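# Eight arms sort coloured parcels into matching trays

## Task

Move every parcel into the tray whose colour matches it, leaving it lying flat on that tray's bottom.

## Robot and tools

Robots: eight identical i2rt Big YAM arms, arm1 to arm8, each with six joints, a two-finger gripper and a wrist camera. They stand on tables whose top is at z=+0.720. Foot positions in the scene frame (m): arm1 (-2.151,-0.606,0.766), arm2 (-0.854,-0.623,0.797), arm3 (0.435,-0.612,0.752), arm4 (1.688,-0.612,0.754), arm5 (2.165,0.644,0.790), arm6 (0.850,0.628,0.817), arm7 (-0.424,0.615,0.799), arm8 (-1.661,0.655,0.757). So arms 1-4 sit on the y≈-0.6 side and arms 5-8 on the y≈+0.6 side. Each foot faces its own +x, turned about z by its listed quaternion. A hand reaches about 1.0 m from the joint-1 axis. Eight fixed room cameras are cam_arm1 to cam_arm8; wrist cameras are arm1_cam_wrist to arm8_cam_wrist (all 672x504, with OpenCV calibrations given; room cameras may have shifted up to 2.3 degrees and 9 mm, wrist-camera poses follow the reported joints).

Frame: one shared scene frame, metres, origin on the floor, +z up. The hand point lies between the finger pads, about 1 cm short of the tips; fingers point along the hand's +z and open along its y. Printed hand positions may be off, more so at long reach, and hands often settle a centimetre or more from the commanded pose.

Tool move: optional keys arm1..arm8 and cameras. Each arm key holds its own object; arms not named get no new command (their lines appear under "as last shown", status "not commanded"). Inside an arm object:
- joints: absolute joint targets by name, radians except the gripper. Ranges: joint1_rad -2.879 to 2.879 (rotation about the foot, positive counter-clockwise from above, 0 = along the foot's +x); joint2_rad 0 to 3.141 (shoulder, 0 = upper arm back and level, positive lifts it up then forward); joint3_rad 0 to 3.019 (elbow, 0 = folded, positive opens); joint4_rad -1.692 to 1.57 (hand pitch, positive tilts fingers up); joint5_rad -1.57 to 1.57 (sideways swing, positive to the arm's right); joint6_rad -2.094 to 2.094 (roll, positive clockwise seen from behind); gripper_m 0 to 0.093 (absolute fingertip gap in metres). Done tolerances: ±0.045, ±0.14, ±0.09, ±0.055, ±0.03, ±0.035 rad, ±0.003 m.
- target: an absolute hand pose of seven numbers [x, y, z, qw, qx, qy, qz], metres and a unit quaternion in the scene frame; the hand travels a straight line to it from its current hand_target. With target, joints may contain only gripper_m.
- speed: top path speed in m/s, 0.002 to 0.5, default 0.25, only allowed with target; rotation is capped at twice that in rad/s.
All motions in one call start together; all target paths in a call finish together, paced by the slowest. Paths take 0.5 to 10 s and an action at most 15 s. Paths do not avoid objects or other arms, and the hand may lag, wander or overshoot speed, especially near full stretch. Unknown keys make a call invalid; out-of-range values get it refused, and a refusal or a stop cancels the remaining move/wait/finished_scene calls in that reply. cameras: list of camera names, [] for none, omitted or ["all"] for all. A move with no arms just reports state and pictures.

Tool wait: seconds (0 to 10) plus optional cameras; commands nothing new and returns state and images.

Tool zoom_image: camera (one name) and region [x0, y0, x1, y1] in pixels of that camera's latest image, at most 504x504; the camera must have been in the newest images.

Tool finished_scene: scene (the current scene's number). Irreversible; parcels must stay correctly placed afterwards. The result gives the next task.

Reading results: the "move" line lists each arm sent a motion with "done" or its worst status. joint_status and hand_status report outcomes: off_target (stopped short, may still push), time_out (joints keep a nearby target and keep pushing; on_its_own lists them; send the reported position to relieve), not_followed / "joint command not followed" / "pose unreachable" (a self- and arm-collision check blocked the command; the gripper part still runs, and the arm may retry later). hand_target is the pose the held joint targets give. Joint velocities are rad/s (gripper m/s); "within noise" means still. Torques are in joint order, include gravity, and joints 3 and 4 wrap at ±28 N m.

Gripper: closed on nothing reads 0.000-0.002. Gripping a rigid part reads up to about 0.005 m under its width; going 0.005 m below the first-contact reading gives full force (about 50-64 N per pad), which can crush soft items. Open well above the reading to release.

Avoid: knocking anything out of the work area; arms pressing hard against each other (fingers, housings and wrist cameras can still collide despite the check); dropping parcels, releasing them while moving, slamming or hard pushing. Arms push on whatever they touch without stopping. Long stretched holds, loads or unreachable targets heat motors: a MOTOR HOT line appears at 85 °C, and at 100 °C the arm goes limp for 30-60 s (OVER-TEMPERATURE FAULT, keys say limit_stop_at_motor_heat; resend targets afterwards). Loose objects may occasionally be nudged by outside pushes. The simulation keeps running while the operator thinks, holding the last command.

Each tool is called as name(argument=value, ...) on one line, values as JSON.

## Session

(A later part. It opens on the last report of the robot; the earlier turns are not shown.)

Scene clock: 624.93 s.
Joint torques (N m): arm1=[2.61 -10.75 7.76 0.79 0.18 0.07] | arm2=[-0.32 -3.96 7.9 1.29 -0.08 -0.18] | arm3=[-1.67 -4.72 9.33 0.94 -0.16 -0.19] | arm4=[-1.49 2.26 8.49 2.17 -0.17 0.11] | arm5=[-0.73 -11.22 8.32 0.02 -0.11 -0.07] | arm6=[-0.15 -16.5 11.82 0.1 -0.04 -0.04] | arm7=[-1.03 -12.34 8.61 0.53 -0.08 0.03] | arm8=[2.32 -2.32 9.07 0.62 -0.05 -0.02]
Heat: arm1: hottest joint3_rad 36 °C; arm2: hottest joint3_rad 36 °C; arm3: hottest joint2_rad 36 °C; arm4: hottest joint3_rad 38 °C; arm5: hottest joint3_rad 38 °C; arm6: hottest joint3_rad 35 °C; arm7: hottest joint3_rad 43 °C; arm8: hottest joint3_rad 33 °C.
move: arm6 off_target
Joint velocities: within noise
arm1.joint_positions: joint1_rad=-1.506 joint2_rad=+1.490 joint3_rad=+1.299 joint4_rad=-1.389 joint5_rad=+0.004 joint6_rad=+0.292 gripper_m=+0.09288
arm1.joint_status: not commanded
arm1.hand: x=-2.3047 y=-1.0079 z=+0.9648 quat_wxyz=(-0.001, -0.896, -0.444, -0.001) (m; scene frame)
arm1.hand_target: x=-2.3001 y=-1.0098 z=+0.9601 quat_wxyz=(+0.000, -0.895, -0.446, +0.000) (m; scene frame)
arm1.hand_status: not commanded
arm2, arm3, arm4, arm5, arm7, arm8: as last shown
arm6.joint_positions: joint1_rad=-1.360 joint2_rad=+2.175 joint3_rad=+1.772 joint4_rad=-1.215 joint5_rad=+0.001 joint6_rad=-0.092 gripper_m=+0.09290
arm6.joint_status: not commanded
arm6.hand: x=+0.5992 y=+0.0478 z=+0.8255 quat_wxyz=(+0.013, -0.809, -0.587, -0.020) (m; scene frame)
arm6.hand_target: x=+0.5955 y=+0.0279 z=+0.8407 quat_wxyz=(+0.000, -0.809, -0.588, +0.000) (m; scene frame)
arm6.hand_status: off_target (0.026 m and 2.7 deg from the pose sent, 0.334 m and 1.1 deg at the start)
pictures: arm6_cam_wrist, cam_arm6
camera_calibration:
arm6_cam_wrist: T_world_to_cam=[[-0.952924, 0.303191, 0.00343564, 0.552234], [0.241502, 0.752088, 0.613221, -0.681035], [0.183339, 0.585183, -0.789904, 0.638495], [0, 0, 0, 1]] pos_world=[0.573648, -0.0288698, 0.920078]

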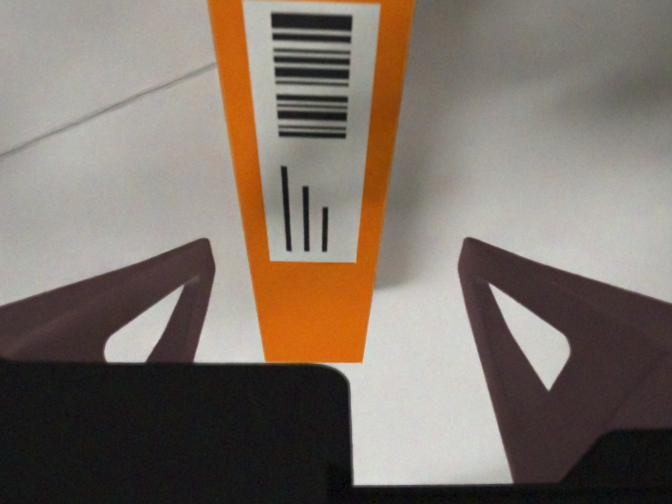

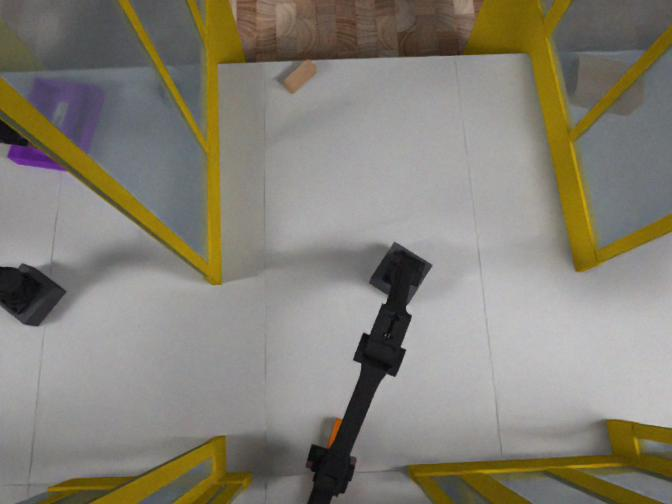

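move(arm6={"target":[0.613,0.035,0.748,0,0.809,0.5878,0],"speed":0.2}, cameras=["arm6_cam_wrist"])

move(arm6={"joints":{"gripper_m":0.045}}, cameras=["arm6_cam_wrist"])

move(arm6={"target":[0.67,0.21,0.96,0,0.809,0.5878,0],"speed":0.3}, cameras=[])

move(arm6={"joints":{"joint1_rad":0.25,"joint6_rad":-0.37}}, cameras=["cam_arm6"])

Scene clock: 641.87 s.
Joint torques (N m): arm1=[2.37 -10.7 7.68 0.75 0.21 0.08] | arm2=[-0.32 -3.96 7.9 1.29 -0.09 -0.18] | arm3=[-1.67 -4.6 9.29 0.94 -0.16 -0.2] | arm4=[-1.44 2.26 8.5 2.15 -0.17 0.11] | arm5=[-0.56 -11.81 8.32 0.02 -0.14 -0.02] | arm6=[0.15 -16.85 7.84 0.61 0.1 0] | arm7=[-1.03 -12.57 8.55 0.51 -0.1 0.03] | arm8=[2.2 -2.26 9.03 0.57 -0.04 -0.01]
Heat: arm1: hottest joint3_rad 36 °C; arm2: hottest joint3_rad 37 °C; arm3: hottest joint2_rad 34 °C; arm4: hottest joint3_rad 38 °C; arm5: hottest joint3_rad 38 °C; arm6: hottest joint3_rad 38 °C; arm7: hottest joint3_rad 42 °C; arm8: hottest joint3_rad 33 °C.
move: arm6 off_target
Joint velocities: within noise
arm1, arm2, arm3, arm4, arm5, arm7, arm8: as last shown
arm6.joint_positions: joint1_rad=-1.342 joint2_rad=+2.260 joint3_rad=+1.690 joint4_rad=-1.025 joint5_rad=-0.002 joint6_rad=-0.076 gripper_m=+0.09290
arm6.joint_status: not commanded
arm6.hand: x=+0.6108 y=+0.0448 z=+0.7448 quat_wxyz=(+0.006, -0.809, -0.588, -0.011) (m; scene frame)
arm6.hand_target: x=+0.6129 y=+0.0351 z=+0.7481 quat_wxyz=(+0.000, -0.809, -0.588, +0.000) (m; scene frame)
arm6.hand_status: off_target (0.011 m and 1.4 deg from the pose sent, 0.080 m and 2.7 deg at the start)
pictures: arm6_cam_wrist
camera_calibration:
arm6_cam_wrist: T_world_to_cam=[[-0.953334, 0.3019, 0.00312756, 0.564979], [0.244579, 0.766172, 0.594274, -0.620435], [0.177015, 0.567306, -0.804257, 0.589781], [0, 0, 0, 1]] pos_world=[0.585959, -0.0297933, 0.841277]

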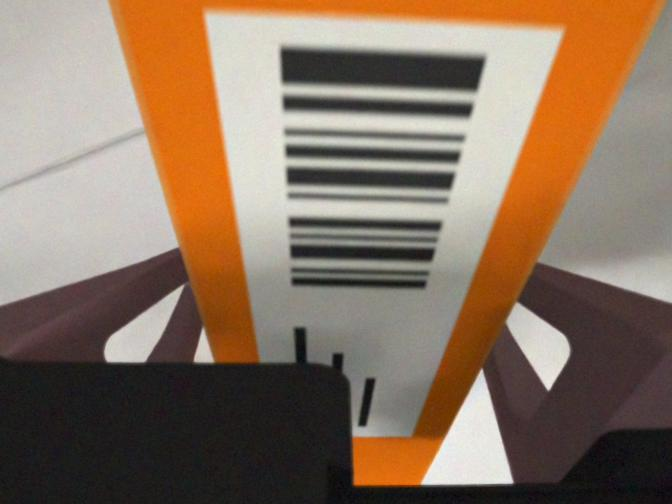

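Scene clock: 642.47 s.
Joint torques (N m): arm1=[2.32 -10.99 7.73 0.81 0.19 0.07] | arm2=[-0.32 -3.96 7.91 1.29 -0.09 -0.18] | arm3=[-1.67 -4.72 9.29 0.96 -0.16 -0.19] | arm4=[-1.49 2.26 8.49 2.15 -0.17 0.11] | arm5=[-0.91 -11.69 8.4 -0.1 -0.11 -0.05] | arm6=[0.09 -16.91 7.82 0.59 0.1 -0.02] | arm7=[-0.91 -12.34 8.65 0.53 -0.1 0.03] | arm8=[2.37 -2.26 9.03 0.54 -0.05 -0.01]
Heat: arm1: hottest joint3_rad 36 °C; arm2: hottest joint3_rad 37 °C; arm3: hottest joint2_rad 34 °C; arm4: hottest joint3_rad 38 °C; arm5: hottest joint3_rad 38 °C; arm6: hottest joint3_rad 37 °C; arm7: hottest joint3_rad 42 °C; arm8: hottest joint3_rad 33 °C.
move: arm6 off_target
Joint velocities: within noise
arm1, arm2, arm3, arm4, arm5, arm7, arm8: as last shown
arm6.joint_positions: joint1_rad=-1.342 joint2_rad=+2.260 joint3_rad=+1.690 joint4_rad=-1.025 joint5_rad=-0.002 joint6_rad=-0.073 gripper_m=+0.05951
arm6.joint_status: gripper_m off_target (ended at +0.05954, target +0.04500)
arm6.hand: x=+0.6111 y=+0.0447 z=+0.7448 quat_wxyz=(+0.005, -0.809, -0.587, -0.011) (m; scene frame)
arm6.hand_target: x=+0.6132 y=+0.0351 z=+0.7481 quat_wxyz=(+0.000, -0.809, -0.588, +0.000) (m; scene frame)
arm6.hand_status: not commanded
pictures: arm6_cam_wrist
camera_calibration:
arm6_cam_wrist: T_world_to_cam=[[-0.952755, 0.303726, 0.00280127, 0.565091], [0.245866, 0.765774, 0.594256, -0.621171], [0.178346, 0.566869, -0.804271, 0.589013], [0, 0, 0, 1]] pos_world=[0.586071, -0.0298502, 0.841278]

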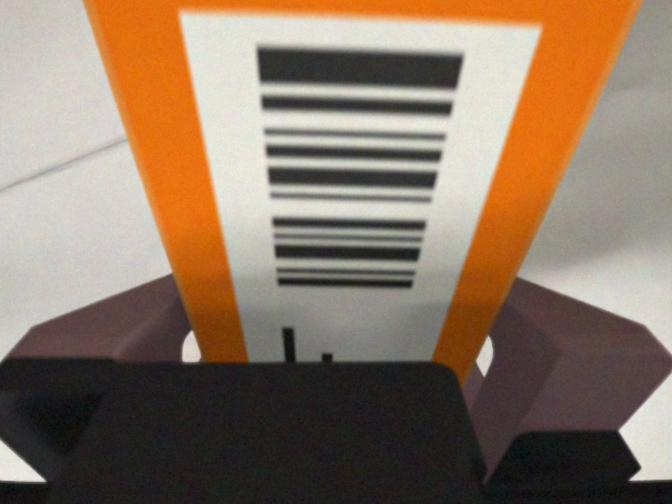

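Scene clock: 644.27 s.
Joint torques (N m): arm1=[2.14 -10.93 7.75 0.81 0.21 0.08] | arm2=[-0.32 -3.96 7.9 1.29 -0.09 -0.18] | arm3=[-1.67 -4.78 9.28 0.92 -0.16 -0.19] | arm4=[-1.49 2.26 8.5 2.17 -0.17 0.11] | arm5=[-0.73 -12.04 8.34 -0.14 -0.13 -0.06] | arm6=[-1.49 -11.46 8.14 -0.2 0.1 -0.17] | arm7=[-1.08 -12.45 8.68 0.5 -0.09 0.03] | arm8=[2.2 -2.14 8.96 0.61 -0.03 -0.03]
Heat: arm1: hottest joint3_rad 36 °C; arm2: hottest joint3_rad 37 °C; arm3: hottest joint2_rad 34 °C; arm4: hottest joint3_rad 38 °C; arm5: hottest joint3_rad 38 °C; arm6: hottest joint3_rad 37 °C; arm7: hottest joint3_rad 42 °C; arm8: hottest joint3_rad 33 °C.
move: arm6 done
Joint velocities: within noise
arm1, arm2, arm3, arm4, arm5, arm7, arm8: as last shown
arm6.joint_positions: joint1_rad=-1.348 joint2_rad=+1.595 joint3_rad=+1.256 joint4_rad=-1.242 joint5_rad=-0.002 joint6_rad=-0.083 gripper_m=+0.05953
arm6.joint_status: not commanded
arm6.hand: x=+0.6747 y=+0.2069 z=+0.9517 quat_wxyz=(+0.002, -0.808, -0.589, -0.005) (m; scene frame)
arm6.hand_target: x=+0.6701 y=+0.2100 z=+0.9600 quat_wxyz=(+0.000, -0.809, -0.588, +0.000) (m; scene frame)
arm6.hand_status: done (0.010 m and 0.6 deg from the pose sent, 0.278 m and 1.4 deg at the start)
pictures: none
No camera images: "cameras" was empty.

Scene clock: 646.43 s.
Joint torques (N m): arm1=[2.32 -10.75 7.71 0.75 0.18 0.09] | arm2=[-0.32 -3.96 7.91 1.29 -0.08 -0.18] | arm3=[-1.67 -4.72 9.29 0.96 -0.15 -0.2] | arm4=[-1.49 2.26 8.49 2.15 -0.17 0.11] | arm5=[-0.32 -11.05 8.38 -0.1 -0.11 -0.06] | arm6=[-1.14 -11.46 8.14 -0.17 0.06 -0.15] | arm7=[-0.97 -12.28 8.64 0.54 -0.09 0.03] | arm8=[2.32 -2.37 9.01 0.65 -0.03 -0.02]
Heat: arm1: hottest joint3_rad 36 °C; arm2: hottest joint3_rad 37 °C; arm3: hottest joint2_rad 34 °C; arm4: hottest joint3_rad 38 °C; arm5: hottest joint3_rad 38 °C; arm6: hottest joint3_rad 37 °C; arm7: hottest joint3_rad 42 °C; arm8: hottest joint3_rad 33 °C.
move: arm6 done
Joint velocities: within noise
arm1, arm2, arm3, arm4, arm5, arm8: as last shown
arm6.joint_positions: joint1_rad=+0.258 joint2_rad=+1.595 joint3_rad=+1.256 joint4_rad=-1.242 joint5_rad=-0.002 joint6_rad=-0.364 gripper_m=+0.05965
arm6.joint_status: all done
arm6.hand: x=+1.2776 y=+0.4672 z=+0.9515 quat_wxyz=(+0.005, +0.002, -1.000, -0.003) (m; scene frame)
arm6.hand_target: x=+1.2753 y=+0.4642 z=+0.9599 quat_wxyz=(+0.000, +0.001, -1.000, +0.000) (m; scene frame)
arm6.hand_status: not commanded
arm7.joint_positions: joint1_rad=+2.149 joint2_rad=+1.604 joint3_rad=+1.338 joint4_rad=-1.316 joint5_rad=+0.001 joint6_rad=+0.129 gripper_m=+0.09294
arm7.joint_status: not commanded
arm7.hand: x=-0.3939 y=+1.0816 z=+0.9608 quat_wxyz=(+0.003, +0.636, -0.771, +0.003) (m; scene frame)
arm7.hand_target: x=-0.3901 y=+1.0800 z=+0.9600 quat_wxyz=(+0.000, +0.636, -0.772, +0.000) (m; scene frame)
arm7.hand_status: not commanded
pictures: cam_arm6

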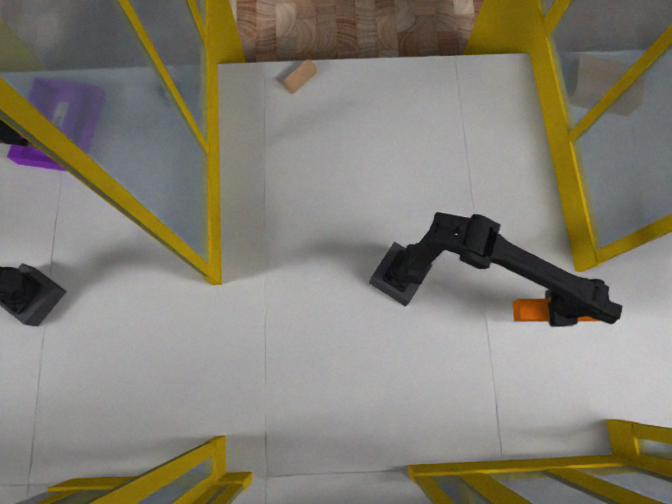

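move(arm6={"target":[1.505,0.38,0.86,0,0,1,0],"speed":0.3}, arm5={"joints":{"joint2_rad":0.6,"joint3_rad":1.43,"joint4_rad":-1.37}}, cameras=[])

move(arm6={"target":[1.51,0.377,0.768,0,0,1,0],"speed":0.2}, cameras=["cam_arm6"])

move(arm6={"target":[1.51,0.377,0.734,0,0,1,0],"speed":0.1}, cameras=["cam_arm5"])

Scene clock: 656.30 s.
Joint torques (N m): arm1=[2.2 -11.11 7.65 0.73 0.16 0.06] | arm2=[-0.32 -3.96 7.91 1.29 -0.09 -0.18] | arm3=[-1.61 -4.6 9.29 0.92 -0.15 -0.2] | arm4=[-1.49 2.26 8.49 2.17 -0.17 0.12] | arm5=[-0.32 3.08 6.48 2.15 -0.12 -0.09] | arm6=[-0.73 -17.79 12.81 -0.27 0.06 -0.07] | arm7=[-1.08 -12.28 8.58 0.51 -0.09 0.03] | arm8=[2.55 -2.37 9.03 0.59 -0.04 -0.03]
Heat: arm1: hottest joint3_rad 36 °C; arm2: hottest joint3_rad 37 °C; arm3: hottest joint2_rad 33 °C; arm4: hottest joint3_rad 38 °C; arm5: hottest joint3_rad 38 °C; arm6: hottest joint3_rad 37 °C; arm7: hottest joint3_rad 41 °C; arm8: hottest joint3_rad 34 °C.
move: arm5 done; arm6 off_target
Joint velocities: within noise
arm1, arm3, arm7: as last shown
arm2.joint_positions: joint1_rad=-2.593 joint2_rad=+0.905 joint3_rad=+1.499 joint4_rad=-1.492 joint5_rad=+0.003 joint6_rad=-0.201 gripper_m=+0.09294
arm2.joint_status: not commanded
arm2.hand: x=-0.5449 y=-0.6593 z=+1.2892 quat_wxyz=(-0.326, +0.041, -0.943, +0.052) (m; scene frame)
arm2.hand_target: x=-0.5485 y=-0.6607 z=+1.2896 quat_wxyz=(-0.324, +0.045, -0.943, +0.055) (m; scene frame)
arm2.hand_status: not commanded
arm4.joint_positions: joint1_rad=+0.616 joint2_rad=+0.604 joint3_rad=+1.432 joint4_rad=-1.309 joint5_rad=+0.016 joint6_rad=-0.390 gripper_m=+0.09293
arm4.joint_status: not commanded
arm4.hand: x=+1.6981 y=-0.3809 z=+1.3202 quat_wxyz=(-0.428, +0.708, -0.484, -0.284) (m; scene frame)
arm4.hand_target: x=+1.7014 y=-0.3815 z=+1.3220 quat_wxyz=(-0.433, +0.701, -0.490, -0.285) (m; scene frame)
arm4.hand_status: not commanded
arm5.joint_positions: joint1_rad=+0.639 joint2_rad=+0.600 joint3_rad=+1.418 joint4_rad=-1.385 joint5_rad=+0.001 joint6_rad=+0.370 gripper_m=+0.09397
arm5.joint_status: all done
arm5.hand: x=+1.9616 y=+0.5616 z=+1.3364 quat_wxyz=(+0.173, +0.878, +0.004, -0.447) (m; scene frame)
arm5.hand_target: x=+1.9614 y=+0.5613 z=+1.3447 quat_wxyz=(+0.177, +0.872, +0.005, -0.457) (m; scene frame)
arm5.hand_status: not commanded
arm6.joint_positions: joint1_rad=+0.258 joint2_rad=+2.292 joint3_rad=+2.036 joint4_rad=-1.353 joint5_rad=-0.002 joint6_rad=-0.364 gripper_m=+0.05965
arm6.joint_status: not commanded
arm6.hand: x=+1.4894 y=+0.3874 z=+0.8448 quat_wxyz=(+0.018, +0.002, -1.000, -0.008) (m; scene frame)
arm6.hand_target: x=+1.5041 y=+0.3804 z=+0.8604 quat_wxyz=(-0.001, +0.000, -1.000, +0.000) (m; scene frame)
arm6.hand_status: off_target (0.023 m and 2.2 deg from the pose sent, 0.260 m and 0.7 deg at the start)
arm8.joint_positions: joint1_rad=+1.594 joint2_rad=+0.903 joint3_rad=+1.501 joint4_rad=-1.492 joint5_rad=-0.001 joint6_rad=-0.005 gripper_m=+0.09294
arm8.joint_status: not commanded
arm8.hand: x=-1.4024 y=+0.4847 z=+1.2510 quat_wxyz=(-0.318, -0.269, -0.904, +0.096) (m; scene frame)
arm8.hand_target: x=-1.4033 y=+0.4874 z=+1.2500 quat_wxyz=(-0.315, -0.267, -0.906, +0.094) (m; scene frame)
arm8.hand_status: not commanded
pictures: none
No camera images: "cameras" was empty.

Scene clock: 657.57 s.
Joint torques (N m): arm1=[2.61 -10.7 7.68 0.75 0.18 0.07] | arm2=[-0.38 -3.96 7.9 1.29 -0.09 -0.18] | arm3=[-1.67 -4.54 9.31 0.96 -0.15 -0.19] | arm4=[-1.49 2.26 8.5 2.17 -0.17 0.11] | arm5=[-0.85 3.6 6.52 2.26 -0.14 -0.11] | arm6=[-0.85 -19.49 8.8 0.51 0.06 -0.09] | arm7=[-1.2 -12.51 8.59 0.53 -0.08 0.03] | arm8=[2.26 -2.2 9.01 0.59 -0.04 -0.03]
Heat: arm1: hottest joint3_rad 36 °C; arm2: hottest joint3_rad 37 °C; arm3: hottest joint2_rad 33 °C; arm4: hottest joint3_rad 38 °C; arm5: hottest joint3_rad 38 °C; arm6: hottest joint3_rad 37 °C; arm7: hottest joint3_rad 41 °C; arm8: hottest joint3_rad 34 °C.
move: arm6 off_target
Joint velocities: within noise
arm1, arm2, arm4, arm5, arm7, arm8: as last shown
arm3.joint_positions: joint1_rad=-2.286 joint2_rad=+0.907 joint3_rad=+1.493 joint4_rad=-1.496 joint5_rad=-0.003 joint6_rad=+0.097 gripper_m=+0.09299
arm3.joint_status: not commanded
arm3.hand: x=+0.7343 y=-0.5393 z=+1.2417 quat_wxyz=(-0.322, +0.069, -0.942, -0.059) (m; scene frame)
arm3.hand_target: x=+0.7320 y=-0.5439 z=+1.2462 quat_wxyz=(-0.328, +0.069, -0.941, -0.056) (m; scene frame)
arm3.hand_status: not commanded
arm6.joint_positions: joint1_rad=+0.258 joint2_rad=+2.414 joint3_rad=+2.031 joint4_rad=-1.218 joint5_rad=-0.002 joint6_rad=-0.364 gripper_m=+0.05965
arm6.joint_status: not commanded
arm6.hand: x=+1.5023 y=+0.3825 z=+0.7600 quat_wxyz=(+0.014, +0.002, -1.000, -0.006) (m; scene frame)
arm6.hand_target: x=+1.5099 y=+0.3771 z=+0.7681 quat_wxyz=(+0.000, +0.000, -1.000, +0.000) (m; scene frame)
arm6.hand_status: off_target (0.012 m and 1.7 deg from the pose sent, 0.080 m and 2.2 deg at the start)
pictures: cam_arm6

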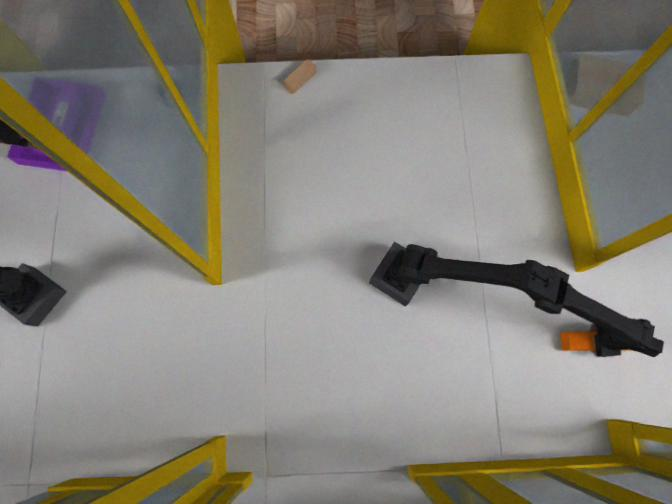

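Scene clock: 658.53 s.
Joint torques (N m): arm1=[2.37 -10.87 7.75 0.81 0.19 0.09] | arm2=[-0.32 -3.96 7.91 1.29 -0.09 -0.18] | arm3=[-1.55 -4.84 9.33 0.95 -0.15 -0.2] | arm4=[-1.49 2.26 8.49 2.17 -0.17 0.11] | arm5=[-1.08 3.72 6.42 2.13 -0.14 -0.1] | arm6=[-0.85 -17.67 7.65 0.75 0.03 -0.08] | arm7=[-1.08 -12.34 8.62 0.53 -0.08 0.03] | arm8=[2.43 -2.2 9.02 0.65 -0.04 -0.02]
Heat: arm1: hottest joint3_rad 36 °C; arm2: hottest joint3_rad 37 °C; arm3: hottest joint2_rad 33 °C; arm4: hottest joint3_rad 38 °C; arm5: hottest joint3_rad 38 °C; arm6: hottest joint3_rad 37 °C; arm7: hottest joint3_rad 41 °C; arm8: hottest joint3_rad 34 °C.
move: arm6 off_target
Joint velocities: within noise
arm1, arm2, arm3, arm4, arm5, arm7, arm8: as last shown
arm6.joint_positions: joint1_rad=+0.258 joint2_rad=+2.432 joint3_rad=+2.030 joint4_rad=-1.167 joint5_rad=+0.000 joint6_rad=-0.364 gripper_m=+0.05965
arm6.joint_status: not commanded
arm6.hand: x=+1.5102 y=+0.3793 z=+0.7473 quat_wxyz=(-0.001, +0.002, -1.000, +0.000) (m; scene frame)
arm6.hand_target: x=+1.5096 y=+0.3772 z=+0.7341 quat_wxyz=(+0.000, +0.000, -1.000, +0.000) (m; scene frame)
arm6.hand_status: off_target (0.014 m and 0.2 deg from the pose sent, 0.028 m and 1.7 deg at the start)
pictures: cam_arm5

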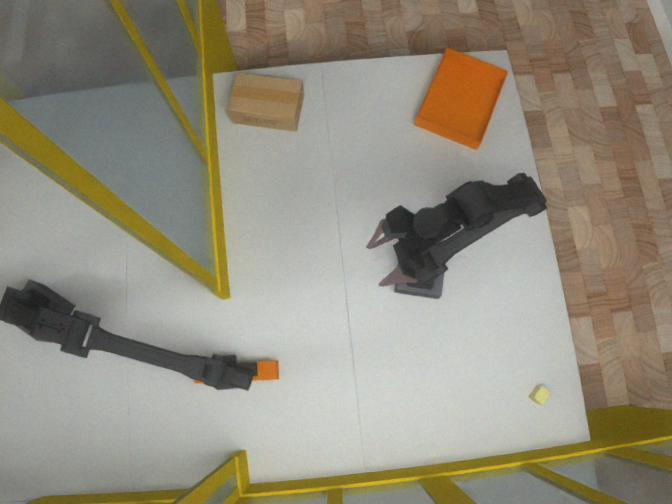

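move(arm6={"joints":{"gripper_m":0.093}}, cameras=[])

move(arm6={"target":[1.5,0.38,0.9,0,0,1,0],"speed":0.3}, cameras=[])

move(arm6={"joints":{"joint2_rad":0.9,"joint3_rad":1.5,"joint4_rad":-1.5}}, arm5={"joints":{"joint2_rad":1.5,"joint3_rad":1.6,"joint4_rad":-1.65}}, cameras=[])

move(arm5={"target":[1.505,0.376,0.83,0,1,0,0],"speed":0.3}, cameras=["arm5_cam_wrist"])

Scene clock: 667.97 s.
Joint torques (N m): arm1=[2.43 -11.05 7.69 0.76 0.18 0.07] | arm2=[-0.32 -3.96 7.9 1.29 -0.09 -0.18] | arm3=[-1.67 -4.6 9.33 0.95 -0.16 -0.2] | arm4=[-1.49 2.26 8.49 2.15 -0.17 0.11] | arm5=[-0.56 3.25 6.56 2.19 -0.15 -0.08] | arm6=[-0.79 -17.67 7.65 0.59 0.01 -0.09] | arm7=[-1.03 -12.34 8.59 0.51 -0.09 0.04] | arm8=[2.37 -2.02 9.06 0.55 -0.03 -0.01]
Heat: arm1: hottest joint3_rad 35 °C; arm2: hottest joint3_rad 37 °C; arm3: hottest joint2_rad 32 °C; arm4: hottest joint3_rad 38 °C; arm5: hottest joint3_rad 38 °C; arm6: hottest joint3_rad 37 °C; arm7: hottest joint3_rad 41 °C; arm8: hottest joint3_rad 34 °C.
move: arm6 done
Joint velocities: within noise
arm1.joint_positions: joint1_rad=-1.506 joint2_rad=+1.490 joint3_rad=+1.299 joint4_rad=-1.389 joint5_rad=+0.004 joint6_rad=+0.292 gripper_m=+0.09288
arm1.joint_status: not commanded
arm1.hand: x=-2.3047 y=-1.0079 z=+0.9648 quat_wxyz=(-0.001, -0.896, -0.444, -0.001) (m; scene frame)
arm1.hand_target: x=-2.3001 y=-1.0098 z=+0.9601 quat_wxyz=(+0.000, -0.895, -0.446, +0.000) (m; scene frame)
arm1.hand_status: not commanded
arm2, arm3, arm4, arm5, arm7, arm8: as last shown
arm6.joint_positions: joint1_rad=+0.258 joint2_rad=+2.433 joint3_rad=+2.030 joint4_rad=-1.162 joint5_rad=+0.000 joint6_rad=-0.364 gripper_m=+0.09278
arm6.joint_status: all done
arm6.hand: x=+1.5112 y=+0.3789 z=+0.7468 quat_wxyz=(-0.003, +0.002, -1.000, +0.001) (m; scene frame)
arm6.hand_target: x=+1.5096 y=+0.3772 z=+0.7340 quat_wxyz=(+0.000, +0.000, -1.000, +0.000) (m; scene frame)
arm6.hand_status: not commanded
pictures: none
No camera images: "cameras" was empty.

Scene clock: 669.43 s.
Joint torques (N m): arm1=[2.37 -11.22 7.66 0.8 0.19 0.06] | arm2=[-0.32 -3.96 7.9 1.29 -0.09 -0.18] | arm3=[-1.61 -4.66 9.31 0.98 -0.15 -0.2] | arm4=[-1.49 2.26 8.49 2.15 -0.17 0.11] | arm5=[-0.91 3.02 6.45 2.1 -0.18 -0.12] | arm6=[-0.91 -19.14 12.29 -0.21 0.01 -0.1] | arm7=[-0.97 -12.28 8.61 0.5 -0.09 0.04] | arm8=[2.43 -2.49 8.99 0.58 -0.03 -0.02]
Heat: arm1: hottest joint3_rad 35 °C; arm2: hottest joint3_rad 37 °C; arm3: hottest joint2_rad 32 °C; arm4: hottest joint3_rad 38 °C; arm5: hottest joint3_rad 38 °C; arm6: hottest joint3_rad 37 °C; arm7: hottest joint3_rad 41 °C; arm8: hottest joint3_rad 34 °C.
move: arm6 off_target
Joint velocities: within noise
arm1, arm2, arm3, arm4, arm5, arm7, arm8: as last shown
arm6.joint_positions: joint1_rad=+0.258 joint2_rad=+2.269 joint3_rad=+2.080 joint4_rad=-1.429 joint5_rad=+0.000 joint6_rad=-0.364 gripper_m=+0.09288
arm6.joint_status: not commanded
arm6.hand: x=+1.4872 y=+0.3879 z=+0.8762 quat_wxyz=(+0.022, +0.002, -1.000, -0.008) (m; scene frame)
arm6.hand_target: x=+1.4989 y=+0.3805 z=+0.9001 quat_wxyz=(+0.000, +0.000, -1.000, +0.000) (m; scene frame)
arm6.hand_status: off_target (0.028 m and 2.8 deg from the pose sent, 0.153 m and 0.4 deg at the start; pose on its path clipped on 6 of 44 steps)
pictures: none
No camera images: "cameras" was empty.

Scene clock: 671.43 s.
Joint torques (N m): arm1=[2.32 -10.81 7.54 0.76 0.17 0.06] | arm2=[-0.32 -3.96 7.9 1.29 -0.09 -0.18] | arm3=[-1.79 -4.6 9.31 0.96 -0.15 -0.2] | arm4=[-1.49 2.26 8.49 2.17 -0.17 0.12] | arm5=[-0.85 -11.34 8.31 -0.14 -0.11 -0.05] | arm6=[-0.91 -1.14 8.64 0.91 0 -0.08] | arm7=[-0.85 -12.4 8.58 0.53 -0.07 0.05] | arm8=[2.67 -2.37 8.99 0.68 -0.04 -0.03]
Heat: arm1: hottest joint3_rad 35 °C; arm2: hottest joint3_rad 37 °C; arm3: hottest joint2_rad 32 °C; arm4: hottest joint3_rad 38 °C; arm5: hottest joint3_rad 38 °C; arm6: hottest joint3_rad 37 °C; arm7: hottest joint3_rad 41 °C; arm8: hottest joint3_rad 34 °C.
move: arm5 done; arm6 done
Joint velocities: within noise
arm1, arm2, arm3, arm4, arm7, arm8: as last shown
arm5.joint_positions: joint1_rad=+0.639 joint2_rad=+1.514 joint3_rad=+1.576 joint4_rad=-1.640 joint5_rad=+0.001 joint6_rad=+0.370 gripper_m=+0.09398
arm5.joint_status: all done
arm5.hand: x=+1.7474 y=+0.4777 z=+1.0781 quat_wxyz=(-0.005, +1.000, +0.004, +0.005) (m; scene frame)
arm5.hand_target: x=+1.7471 y=+0.4773 z=+1.0932 quat_wxyz=(+0.001, +1.000, +0.004, -0.008) (m; scene frame)
arm5.hand_status: not commanded
arm6.joint_positions: joint1_rad=+0.258 joint2_rad=+0.899 joint3_rad=+1.494 joint4_rad=-1.494 joint5_rad=+0.000 joint6_rad=-0.364 gripper_m=+0.09288
arm6.joint_status: all done
arm6.hand: x=+1.1391 y=+0.5191 z=+1.3082 quat_wxyz=(-0.309, +0.002, -0.944, +0.117) (m; scene frame)
arm6.hand_target: x=+1.1378 y=+0.5182 z=+1.3095 quat_wxyz=(-0.307, +0.000, -0.944, +0.117) (m; scene frame)
arm6.hand_status: not commanded
pictures: none
No camera images: "cameras" was empty.

Scene clock: 673.80 s.
Joint torques (N m): arm1=[2.2 -10.87 7.75 0.79 0.21 0.09] | arm2=[-0.32 -3.96 7.9 1.29 -0.09 -0.18] | arm3=[-1.55 -4.6 9.31 0.96 -0.16 -0.2] | arm4=[-1.49 2.26 8.5 2.15 -0.17 0.11] | arm5=[-0.38 -21.77 9.59 -0.14 -0.13 0.03] | arm6=[-0.91 -1.2 8.62 0.9 0.01 -0.08] | arm7=[-0.97 -12.4 8.59 0.54 -0.07 0.03] | arm8=[2.43 -2.2 9.05 0.61 -0.05 0]
Heat: arm1: hottest joint3_rad 35 °C; arm2: hottest joint3_rad 37 °C; arm3: hottest joint2_rad 32 °C; arm4: hottest joint3_rad 38 °C; arm5: hottest joint3_rad 38 °C; arm6: hottest joint3_rad 37 °C; arm7: hottest joint3_rad 41 °C; arm8: hottest joint3_rad 34 °C.
move: arm5 off_target
Joint velocities: within noise
arm1, arm2, arm3, arm4, arm6, arm7, arm8: as last shown
arm5.joint_positions: joint1_rad=+0.640 joint2_rad=+2.344 joint3_rad=+2.112 joint4_rad=-1.378 joint5_rad=-0.003 joint6_rad=+0.375 gripper_m=+0.09398
arm5.joint_status: not commanded
arm5.hand: x=+1.5173 y=+0.3862 z=+0.8068 quat_wxyz=(-0.009, +1.000, +0.002, +0.021) (m; scene frame)
arm5.hand_target: x=+1.5060 y=+0.3763 z=+0.8302 quat_wxyz=(+0.000, +1.000, +0.000, +0.000) (m; scene frame)
arm5.hand_status: off_target (0.028 m and 2.6 deg from the pose sent, 0.362 m and 0.9 deg at the start)
pictures: arm5_cam_wrist
camera_calibration:
arm5_cam_wrist: T_world_to_cam=[[0.00714744, 0.999698, 0.0235277, -0.414842], [0.796378, -0.0199199, 0.604471, -1.68073], [0.604757, 0.0144165, -0.79628, -0.156598], [0, 0, 0, 1]] pos_world=[1.43617, 0.383494, 0.901018]

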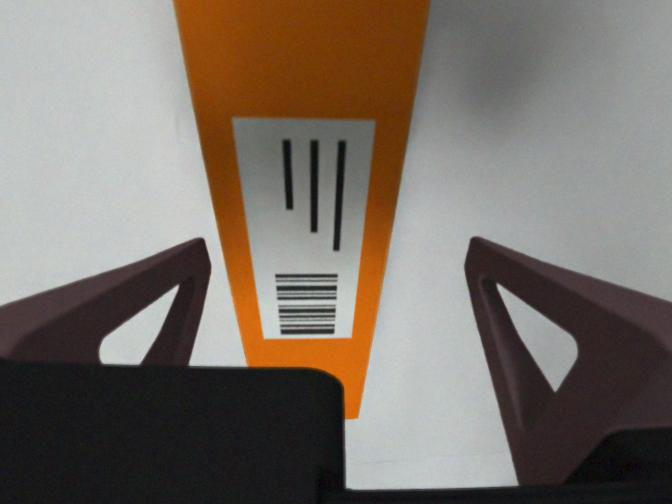

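move(arm5={"target":[1.522,0.362,0.748,0,1,0,0],"speed":0.2}, cameras=["arm5_cam_wrist"])

move(arm5={"joints":{"gripper_m":0.045}}, cameras=["arm5_cam_wrist"])

move(arm5={"target":[1.745,0.475,0.96,0,1,0,0],"speed":0.3}, cameras=[])

move(arm5={"joints":{"joint1_rad":-1.695,"joint6_rad":0.14}}, cameras=[])

move(arm5={"target":[2.428,1.307,0.9,0,0.5,-0.866,0],"speed":0.3}, cameras=["cam_arm5"])

zoom_image(camera="cam_arm5", region=[380, 10, 560, 190])

Scene clock: 687.23 s.
Joint torques (N m): arm1=[2.26 -10.58 7.62 0.69 0.19 0.1] | arm2=[-0.32 -3.96 7.9 1.29 -0.09 -0.18] | arm3=[-1.55 -4.66 9.29 0.94 -0.15 -0.2] | arm4=[-1.49 2.26 8.5 2.15 -0.17 0.11] | arm5=[-0.44 -20.19 6.76 0.84 -0.03 0.05] | arm6=[-0.97 -1.2 8.62 0.91 0.01 -0.07] | arm7=[-1.08 -12.4 8.58 0.5 -0.09 0.05] | arm8=[2.14 -2.26 9.05 0.57 -0.04 -0.02]
Heat: arm1: hottest joint3_rad 35 °C; arm2: hottest joint3_rad 37 °C; arm3: hottest joint2_rad 32 °C; arm4: hottest joint3_rad 38 °C; arm5: hottest joint3_rad 38 °C; arm6: hottest joint3_rad 36 °C; arm7: hottest joint3_rad 41 °C; arm8: hottest joint3_rad 34 °C.
move: arm5 done
Joint velocities: within noise
arm1, arm2, arm3, arm4, arm6, arm8: as last shown
arm5.joint_positions: joint1_rad=+0.669 joint2_rad=+2.375 joint3_rad=+2.015 joint4_rad=-1.217 joint5_rad=-0.006 joint6_rad=+0.404 gripper_m=+0.09398
arm5.joint_status: not commanded
arm5.hand: x=+1.5245 y=+0.3670 z=+0.7502 quat_wxyz=(-0.001, +1.000, +0.002, +0.006) (m; scene frame)
arm5.hand_target: x=+1.5221 y=+0.3621 z=+0.7480 quat_wxyz=(+0.000, +1.000, +0.000, +0.000) (m; scene frame)
arm5.hand_status: done (0.006 m and 0.7 deg from the pose sent, 0.064 m and 2.6 deg at the start)
arm7.joint_positions: joint1_rad=+2.149 joint2_rad=+1.604 joint3_rad=+1.338 joint4_rad=-1.316 joint5_rad=+0.001 joint6_rad=+0.129 gripper_m=+0.09294
arm7.joint_status: not commanded
arm7.hand: x=-0.3939 y=+1.0816 z=+0.9608 quat_wxyz=(+0.003, +0.636, -0.771, +0.003) (m; scene frame)
arm7.hand_target: x=-0.3901 y=+1.0800 z=+0.9600 quat_wxyz=(+0.000, +0.636, -0.772, +0.000) (m; scene frame)
arm7.hand_status: not commanded
pictures: arm5_cam_wrist
camera_calibration:
arm5_cam_wrist: T_world_to_cam=[[0.00718394, 0.999942, 0.00798671, -0.382862], [0.814542, -0.0104846, 0.58001, -1.66547], [0.58006, 0.00233876, -0.81457, -0.149952], [0, 0, 0, 1]] pos_world=[1.44633, 0.365729, 0.846903]

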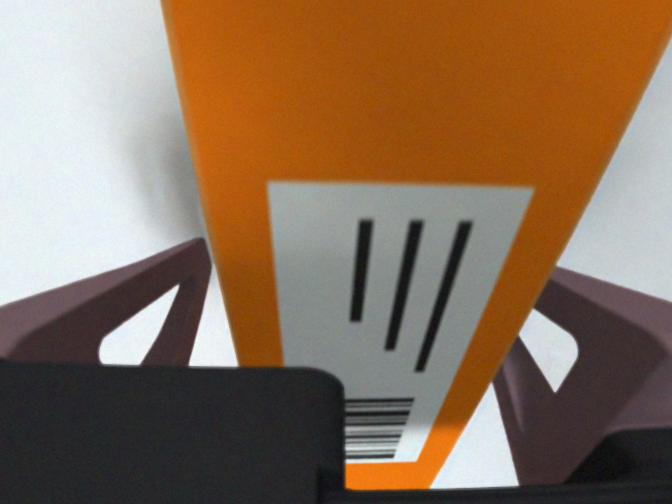

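Scene clock: 687.93 s.
Joint torques (N m): arm1=[2.14 -10.64 7.72 0.79 0.18 0.07] | arm2=[-0.32 -3.96 7.91 1.29 -0.09 -0.18] | arm3=[-1.73 -4.66 9.31 0.94 -0.15 -0.2] | arm4=[-1.49 2.26 8.49 2.15 -0.17 0.11] | arm5=[-0.62 -19.96 6.74 0.76 -0.01 0.02] | arm6=[-0.91 -1.2 8.61 0.9 0.02 -0.08] | arm7=[-0.97 -12.16 8.57 0.53 -0.08 0.03] | arm8=[2.37 -2.26 9.02 0.62 -0.04 -0.02]
Heat: arm1: hottest joint3_rad 35 °C; arm2: hottest joint3_rad 37 °C; arm3: hottest joint2_rad 32 °C; arm4: hottest joint3_rad 38 °C; arm5: hottest joint3_rad 38 °C; arm6: hottest joint3_rad 36 °C; arm7: hottest joint3_rad 41 °C; arm8: hottest joint3_rad 34 °C.
move: arm5 off_target
Joint velocities: within noise
arm1, arm3, arm6, arm7: as last shown
arm2.joint_positions: joint1_rad=-2.593 joint2_rad=+0.905 joint3_rad=+1.499 joint4_rad=-1.492 joint5_rad=+0.003 joint6_rad=-0.201 gripper_m=+0.09294
arm2.joint_status: not commanded
arm2.hand: x=-0.5449 y=-0.6593 z=+1.2892 quat_wxyz=(-0.326, +0.041, -0.943, +0.052) (m; scene frame)
arm2.hand_target: x=-0.5485 y=-0.6607 z=+1.2896 quat_wxyz=(-0.324, +0.045, -0.943, +0.055) (m; scene frame)
arm2.hand_status: not commanded
arm4.joint_positions: joint1_rad=+0.616 joint2_rad=+0.604 joint3_rad=+1.432 joint4_rad=-1.309 joint5_rad=+0.016 joint6_rad=-0.390 gripper_m=+0.09293
arm4.joint_status: not commanded
arm4.hand: x=+1.6981 y=-0.3809 z=+1.3202 quat_wxyz=(-0.428, +0.708, -0.484, -0.284) (m; scene frame)
arm4.hand_target: x=+1.7014 y=-0.3815 z=+1.3220 quat_wxyz=(-0.433, +0.701, -0.490, -0.285) (m; scene frame)
arm4.hand_status: not commanded
arm5.joint_positions: joint1_rad=+0.670 joint2_rad=+2.375 joint3_rad=+2.015 joint4_rad=-1.217 joint5_rad=-0.006 joint6_rad=+0.405 gripper_m=+0.05857
arm5.joint_status: gripper_m off_target (ended at +0.05860, target +0.04500)
arm5.hand: x=+1.5248 y=+0.3664 z=+0.7502 quat_wxyz=(-0.001, +1.000, +0.002, +0.006) (m; scene frame)
arm5.hand_target: x=+1.5221 y=+0.3620 z=+0.7480 quat_wxyz=(+0.000, +1.000, +0.000, +0.000) (m; scene frame)
arm5.hand_status: not commanded
arm8.joint_positions: joint1_rad=+1.594 joint2_rad=+0.903 joint3_rad=+1.501 joint4_rad=-1.492 joint5_rad=-0.001 joint6_rad=-0.005 gripper_m=+0.09294
arm8.joint_status: not commanded
arm8.hand: x=-1.4024 y=+0.4847 z=+1.2510 quat_wxyz=(-0.318, -0.269, -0.904, +0.096) (m; scene frame)
arm8.hand_target: x=-1.4033 y=+0.4874 z=+1.2500 quat_wxyz=(-0.315, -0.267, -0.906, +0.094) (m; scene frame)
arm8.hand_status: not commanded
pictures: arm5_cam_wrist
camera_calibration:
arm5_cam_wrist: T_world_to_cam=[[0.00718078, 0.999939, 0.00834431, -0.382454], [0.814628, -0.0106891, 0.579886, -1.66568], [0.57994, 0.00263347, -0.814655, -0.149984], [0, 0, 0, 1]] pos_world=[1.44664, 0.365022, 0.84691]

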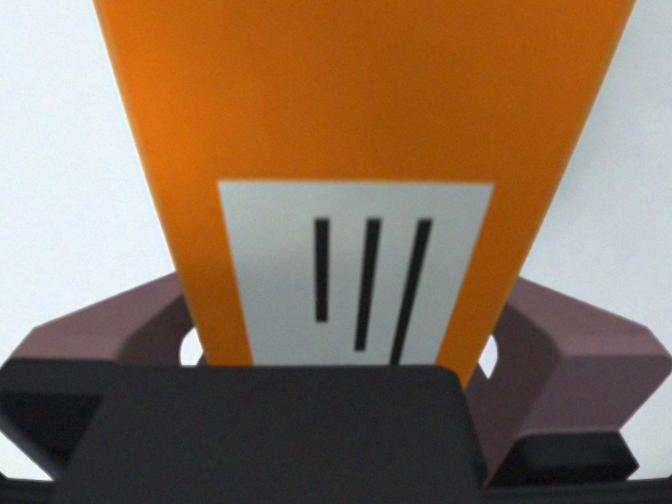

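Scene clock: 689.90 s.
Joint torques (N m): arm1=[2.55 -10.87 7.68 0.64 0.18 0.08] | arm2=[-0.32 -3.96 7.91 1.29 -0.09 -0.18] | arm3=[-1.67 -4.66 9.32 0.94 -0.15 -0.2] | arm4=[-1.49 2.26 8.5 2.15 -0.17 0.12] | arm5=[-1.26 -10.87 6.76 0.02 -0.07 -0.17] | arm6=[-0.85 -1.32 8.61 0.9 0.01 -0.08] | arm7=[-1.26 -12.22 8.62 0.53 -0.09 0.04] | arm8=[2.26 -2.14 9.09 0.62 -0.05 -0.02]
Heat: arm1: hottest joint3_rad 35 °C; arm2: hottest joint3_rad 37 °C; arm3: hottest joint3_rad 32 °C; arm4: hottest joint3_rad 38 °C; arm5: hottest joint3_rad 38 °C; arm6: hottest joint3_rad 35 °C; arm7: hottest joint3_rad 41 °C; arm8: hottest joint3_rad 34 °C.
move: arm5 done
Joint velocities: within noise
arm1, arm2, arm4, arm6, arm7, arm8: as last shown
arm3.joint_positions: joint1_rad=-2.286 joint2_rad=+0.907 joint3_rad=+1.493 joint4_rad=-1.496 joint5_rad=-0.003 joint6_rad=+0.097 gripper_m=+0.09299
arm3.joint_status: not commanded
arm3.hand: x=+0.7343 y=-0.5393 z=+1.2417 quat_wxyz=(-0.322, +0.069, -0.942, -0.059) (m; scene frame)
arm3.hand_target: x=+0.7320 y=-0.5439 z=+1.2462 quat_wxyz=(-0.328, +0.069, -0.941, -0.056) (m; scene frame)
arm3.hand_status: not commanded
arm5.joint_positions: joint1_rad=+0.649 joint2_rad=+1.552 joint3_rad=+1.292 joint4_rad=-1.310 joint5_rad=-0.005 joint6_rad=+0.391 gripper_m=+0.05857
arm5.joint_status: not commanded
arm5.hand: x=+1.7458 y=+0.4719 z=+0.9540 quat_wxyz=(-0.001, +1.000, -0.002, +0.002) (m; scene frame)
arm5.hand_target: x=+1.7451 y=+0.4749 z=+0.9599 quat_wxyz=(+0.000, +1.000, +0.000, +0.000) (m; scene frame)
arm5.hand_status: done (0.007 m and 0.3 deg from the pose sent, 0.323 m and 0.7 deg at the start)
pictures: none
No camera images: "cameras" was empty.

Scene clock: 692.57 s.
Joint torques (N m): arm1=[2.08 -10.81 7.69 0.79 0.18 0.1] | arm2=[-0.32 -3.96 7.9 1.29 -0.09 -0.18] | arm3=[-1.73 -4.6 9.29 0.94 -0.15 -0.2] | arm4=[-1.49 2.26 8.49 2.17 -0.17 0.11] | arm5=[-0.38 -11.46 6.86 -0.02 -0.18 -0.17] | arm6=[-0.91 -1.32 8.59 0.9 0.01 -0.07] | arm7=[-1.14 -12.28 8.58 0.57 -0.08 0.03] | arm8=[2.43 -2.43 9.07 0.61 -0.04 -0.03]
Heat: arm1: hottest joint3_rad 35 °C; arm2: hottest joint3_rad 37 °C; arm3: hottest joint3_rad 32 °C; arm4: hottest joint3_rad 38 °C; arm5: hottest joint3_rad 38 °C; arm6: hottest joint3_rad 35 °C; arm7: hottest joint3_rad 41 °C; arm8: hottest joint3_rad 34 °C.
move: arm5 done
Joint velocities: within noise
arm1, arm2, arm3, arm4, arm6, arm7, arm8: as last shown
arm5.joint_positions: joint1_rad=-1.693 joint2_rad=+1.552 joint3_rad=+1.292 joint4_rad=-1.310 joint5_rad=-0.003 joint6_rad=+0.149 gripper_m=+0.05856
arm5.joint_status: all done
arm5.hand: x=+2.3329 y=+1.0623 z=+0.9598 quat_wxyz=(-0.002, +0.496, -0.868, -0.003) (m; scene frame)
arm5.hand_target: x=+2.3334 y=+1.0616 z=+0.9657 quat_wxyz=(-0.004, +0.499, -0.866, -0.005) (m; scene frame)
arm5.hand_status: not commanded
pictures: none
No camera images: "cameras" was empty.

Scene clock: 694.67 s.
Joint torques (N m): arm1=[2.08 -10.7 7.66 0.84 0.18 0.09] | arm2=[-0.32 -3.96 7.9 1.29 -0.09 -0.18] | arm3=[-1.61 -4.54 9.31 0.96 -0.15 -0.19] | arm4=[-1.49 2.26 8.49 2.15 -0.17 0.11] | arm5=[-0.62 -20.95 10.29 -0.01 -0.02 -0.09] | arm6=[-0.85 -1.26 8.61 0.88 0.02 -0.07] | arm7=[-0.97 -12.34 8.61 0.53 -0.08 0.03] | arm8=[2.2 -2.2 9.03 0.57 -0.04 -0.03]
Heat: arm1: hottest joint3_rad 35 °C; arm2: hottest joint3_rad 37 °C; arm3: hottest joint3_rad 32 °C; arm4: hottest joint3_rad 38 °C; arm5: hottest joint3_rad 38 °C; arm6: hottest joint3_rad 35 °C; arm7: hottest joint3_rad 41 °C; arm8: hottest joint3_rad 34 °C.
move: arm5 off_target
Joint velocities: within noise
arm1.joint_positions: joint1_rad=-1.506 joint2_rad=+1.490 joint3_rad=+1.299 joint4_rad=-1.389 joint5_rad=+0.004 joint6_rad=+0.292 gripper_m=+0.09288
arm1.joint_status: not commanded
arm1.hand: x=-2.3047 y=-1.0079 z=+0.9648 quat_wxyz=(-0.001, -0.896, -0.444, -0.001) (m; scene frame)
arm1.hand_target: x=-2.3001 y=-1.0098 z=+0.9601 quat_wxyz=(+0.000, -0.895, -0.446, +0.000) (m; scene frame)
arm1.hand_status: not commanded
arm2, arm3, arm4, arm6, arm7, arm8: as last shown
arm5.joint_positions: joint1_rad=-1.693 joint2_rad=+2.330 joint3_rad=+2.263 joint4_rad=-1.549 joint5_rad=-0.003 joint6_rad=+0.149 gripper_m=+0.05856
arm5.joint_status: not commanded
arm5.hand: x=+2.4266 y=+1.2944 z=+0.8823 quat_wxyz=(+0.016, +0.496, -0.868, +0.011) (m; scene frame)
arm5.hand_target: x=+2.4276 y=+1.3062 z=+0.9000 quat_wxyz=(+0.000, +0.500, -0.866, +0.000) (m; scene frame)
arm5.hand_status: off_target (0.022 m and 2.3 deg from the pose sent, 0.269 m and 0.7 deg at the start)
pictures: cam_arm5

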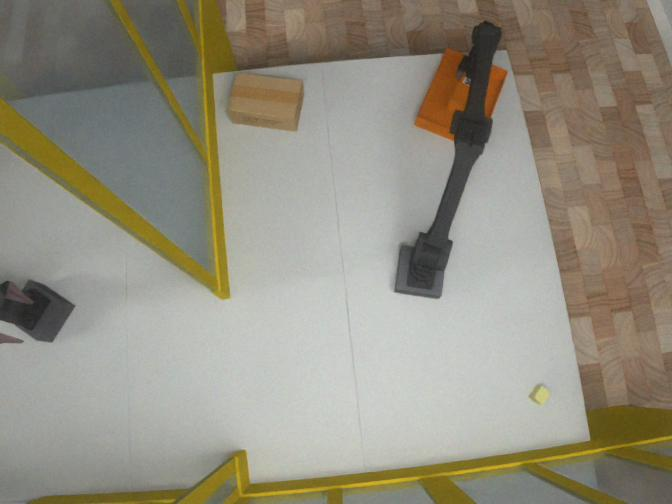

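Scaled by 2.800.

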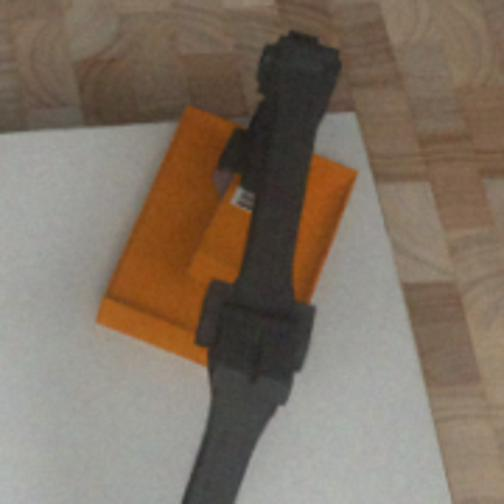

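move(arm5={"target":[2.433,1.312,0.785,0,0.5,-0.866,0],"speed":0.15}, cameras=["cam_arm5"])

zoom_image(camera="cam_arm5", region=[380, 10, 560, 190])

Scene clock: 710.73 s.
Joint torques (N m): arm1=[2.14 -10.64 7.65 0.77 0.16 0.07] | arm2=[-0.32 -3.96 7.9 1.29 -0.08 -0.18] | arm3=[-1.67 -4.6 9.29 0.96 -0.15 -0.19] | arm4=[-1.49 2.26 8.49 2.17 -0.17 0.11] | arm5=[-0.73 -22.24 7.06 0.61 -0.07 -0.12] | arm6=[-0.97 -1.26 8.62 0.9 0.01 -0.07] | arm7=[-1.08 -12.22 8.59 0.55 -0.08 0.03] | arm8=[2.43 -2.2 9.01 0.58 -0.06 -0.03]
Heat: arm1: hottest joint3_rad 35 °C; arm2: hottest joint3_rad 37 °C; arm3: hottest joint3_rad 32 °C; arm4: hottest joint3_rad 38 °C; arm5: hottest joint3_rad 39 °C; arm6: hottest joint3_rad 35 °C; arm7: hottest joint3_rad 40 °C; arm8: hottest joint3_rad 34 °C.
move: arm5 off_target
Joint velocities: within noise
arm1, arm2, arm3, arm4, arm6, arm7, arm8: as last shown
arm5.joint_positions: joint1_rad=-1.693 joint2_rad=+2.434 joint3_rad=+2.159 joint4_rad=-1.341 joint5_rad=-0.003 joint6_rad=+0.149 gripper_m=+0.05856
arm5.joint_status: not commanded
arm5.hand: x=+2.4303 y=+1.3032 z=+0.7712 quat_wxyz=(+0.015, +0.496, -0.868, +0.011) (m; scene frame)
arm5.hand_target: x=+2.4328 y=+1.3117 z=+0.7851 quat_wxyz=(+0.000, +0.500, -0.866, +0.000) (m; scene frame)
arm5.hand_status: off_target (0.017 m and 2.2 deg from the pose sent, 0.099 m and 2.3 deg at the start)
pictures: cam_arm5

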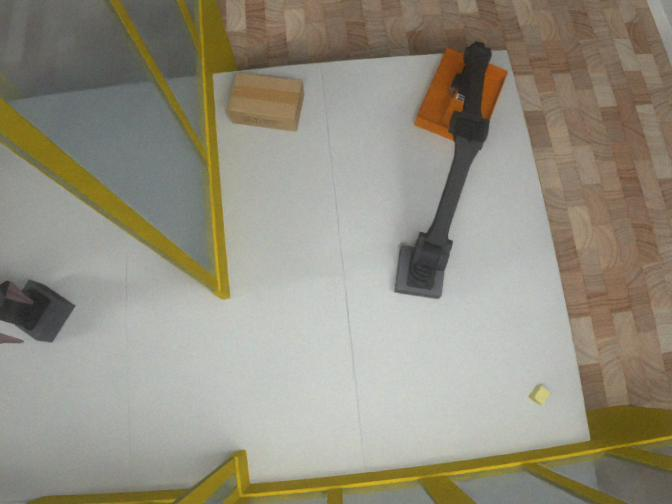

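Scaled by 2.800.

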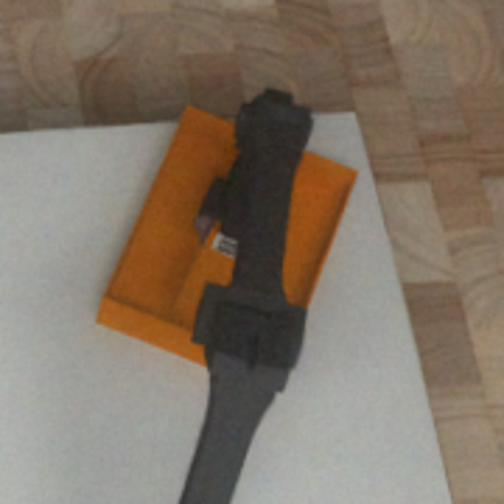

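move(arm5={"target":[2.442,1.33,0.785,0,0.5,-0.866,0],"speed":0.15}, cameras=[])

move(arm5={"target":[2.44,1.322,0.745,0,0.5,-0.866,0],"speed":0.1}, cameras=["cam_arm5"])

zoom_image(camera="cam_arm5", region=[380, 10, 560, 190])

Scene clock: 718.00 s.
Joint torques (N m): arm1=[2.37 -10.52 7.6 0.77 0.17 0.08] | arm2=[-0.32 -3.96 7.9 1.29 -0.09 -0.18] | arm3=[-1.61 -4.54 9.28 0.98 -0.16 -0.2] | arm4=[-1.49 2.26 8.49 2.17 -0.17 0.12] | arm5=[-0.67 -21.77 9.95 -0.17 -0.01 -0.14] | arm6=[-0.91 -1.2 8.61 0.9 0.01 -0.07] | arm7=[-1.08 -12.51 8.61 0.5 -0.08 0.04] | arm8=[2.2 -2.02 9.03 0.61 -0.05 -0.02]
Heat: arm1: hottest joint3_rad 35 °C; arm2: hottest joint3_rad 37 °C; arm3: hottest joint3_rad 32 °C; arm4: hottest joint3_rad 38 °C; arm5: hottest joint3_rad 39 °C; arm6: hottest joint3_rad 35 °C; arm7: hottest joint3_rad 40 °C; arm8: hottest joint3_rad 34 °C.
move: arm5 off_target
Joint velocities: within noise
arm1.joint_positions: joint1_rad=-1.505 joint2_rad=+1.490 joint3_rad=+1.299 joint4_rad=-1.389 joint5_rad=+0.004 joint6_rad=+0.292 gripper_m=+0.09288
arm1.joint_status: not commanded
arm1.hand: x=-2.3046 y=-1.0079 z=+0.9648 quat_wxyz=(-0.001, -0.896, -0.444, -0.001) (m; scene frame)
arm1.hand_target: x=-2.2999 y=-1.0099 z=+0.9601 quat_wxyz=(+0.000, -0.895, -0.446, +0.000) (m; scene frame)
arm1.hand_status: not commanded
arm2, arm3, arm4, arm7, arm8: as last shown
arm5.joint_positions: joint1_rad=-1.693 joint2_rad=+2.490 joint3_rad=+2.258 joint4_rad=-1.383 joint5_rad=-0.003 joint6_rad=+0.149 gripper_m=+0.05856
arm5.joint_status: not commanded
arm5.hand: x=+2.4358 y=+1.3167 z=+0.7680 quat_wxyz=(+0.015, +0.496, -0.868, +0.011) (m; scene frame)
arm5.hand_target: x=+2.4416 y=+1.3292 z=+0.7853 quat_wxyz=(-0.001, +0.500, -0.866, +0.000) (m; scene frame)
arm5.hand_status: off_target (0.022 m and 2.2 deg from the pose sent, 0.032 m and 2.2 deg at the start)
arm6.joint_positions: joint1_rad=+0.258 joint2_rad=+0.899 joint3_rad=+1.494 joint4_rad=-1.494 joint5_rad=+0.000 joint6_rad=-0.364 gripper_m=+0.09288
arm6.joint_status: not commanded
arm6.hand: x=+1.1391 y=+0.5191 z=+1.3082 quat_wxyz=(-0.309, +0.002, -0.944, +0.117) (m; scene frame)
arm6.hand_target: x=+1.1378 y=+0.5182 z=+1.3095 quat_wxyz=(-0.307, +0.000, -0.944, +0.117) (m; scene frame)
arm6.hand_status: not commanded
pictures: none
No camera images: "cameras" was empty.

Scene clock: 719.07 s.
Joint torques (N m): arm1=[2.26 -10.64 7.72 0.83 0.2 0.07] | arm2=[-0.32 -3.96 7.9 1.29 -0.08 -0.18] | arm3=[-1.67 -4.48 9.32 0.94 -0.15 -0.2] | arm4=[-1.49 2.26 8.49 2.17 -0.17 0.12] | arm5=[-0.73 -20.95 6.11 1.06 -0.06 -0.15] | arm6=[-0.91 -1.2 8.59 0.88 0.01 -0.07] | arm7=[-1.03 -12.4 8.62 0.51 -0.07 0.03] | arm8=[2.61 -2.49 9.03 0.62 -0.04 -0.03]
Heat: arm1: hottest joint3_rad 35 °C; arm2: hottest joint3_rad 37 °C; arm3: hottest joint3_rad 32 °C; arm4: hottest joint3_rad 38 °C; arm5: hottest joint3_rad 39 °C; arm6: hottest joint3_rad 35 °C; arm7: hottest joint3_rad 40 °C; arm8: hottest joint3_rad 34 °C.
move: arm5 done
Joint velocities: within noise
arm1, arm2, arm3, arm4, arm6, arm7, arm8: as last shown
arm5.joint_positions: joint1_rad=-1.693 joint2_rad=+2.492 joint3_rad=+2.224 joint4_rad=-1.312 joint5_rad=-0.002 joint6_rad=+0.148 gripper_m=+0.05856
arm5.joint_status: not commanded
arm5.hand: x=+2.4378 y=+1.3219 z=+0.7539 quat_wxyz=(+0.001, +0.497, -0.868, +0.000) (m; scene frame)
arm5.hand_target: x=+2.4399 y=+1.3219 z=+0.7451 quat_wxyz=(+0.000, +0.500, -0.866, +0.000) (m; scene frame)
arm5.hand_status: done (0.009 m and 0.4 deg from the pose sent, 0.024 m and 2.2 deg at the start)
pictures: cam_arm5

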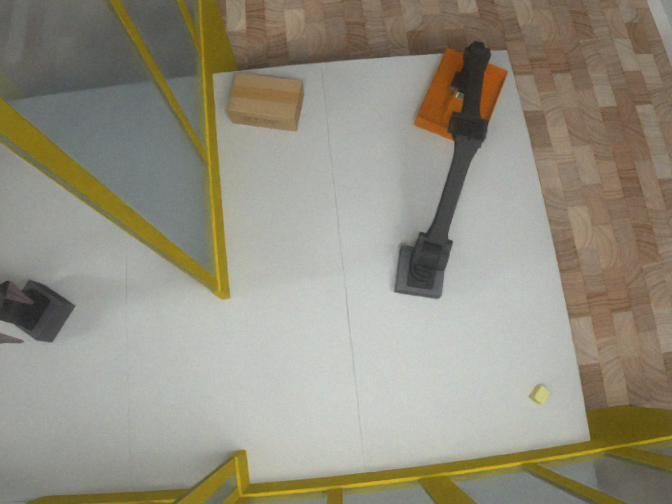

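Scaled by 2.800.

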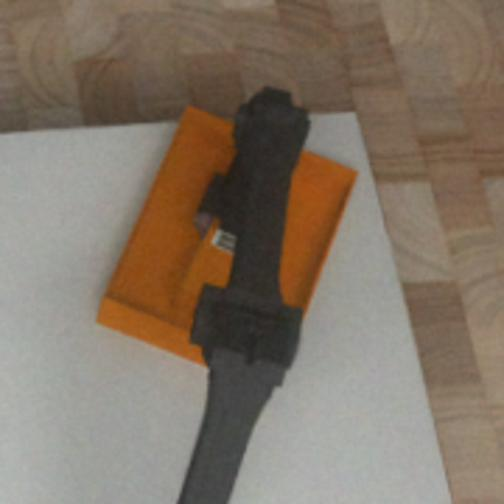

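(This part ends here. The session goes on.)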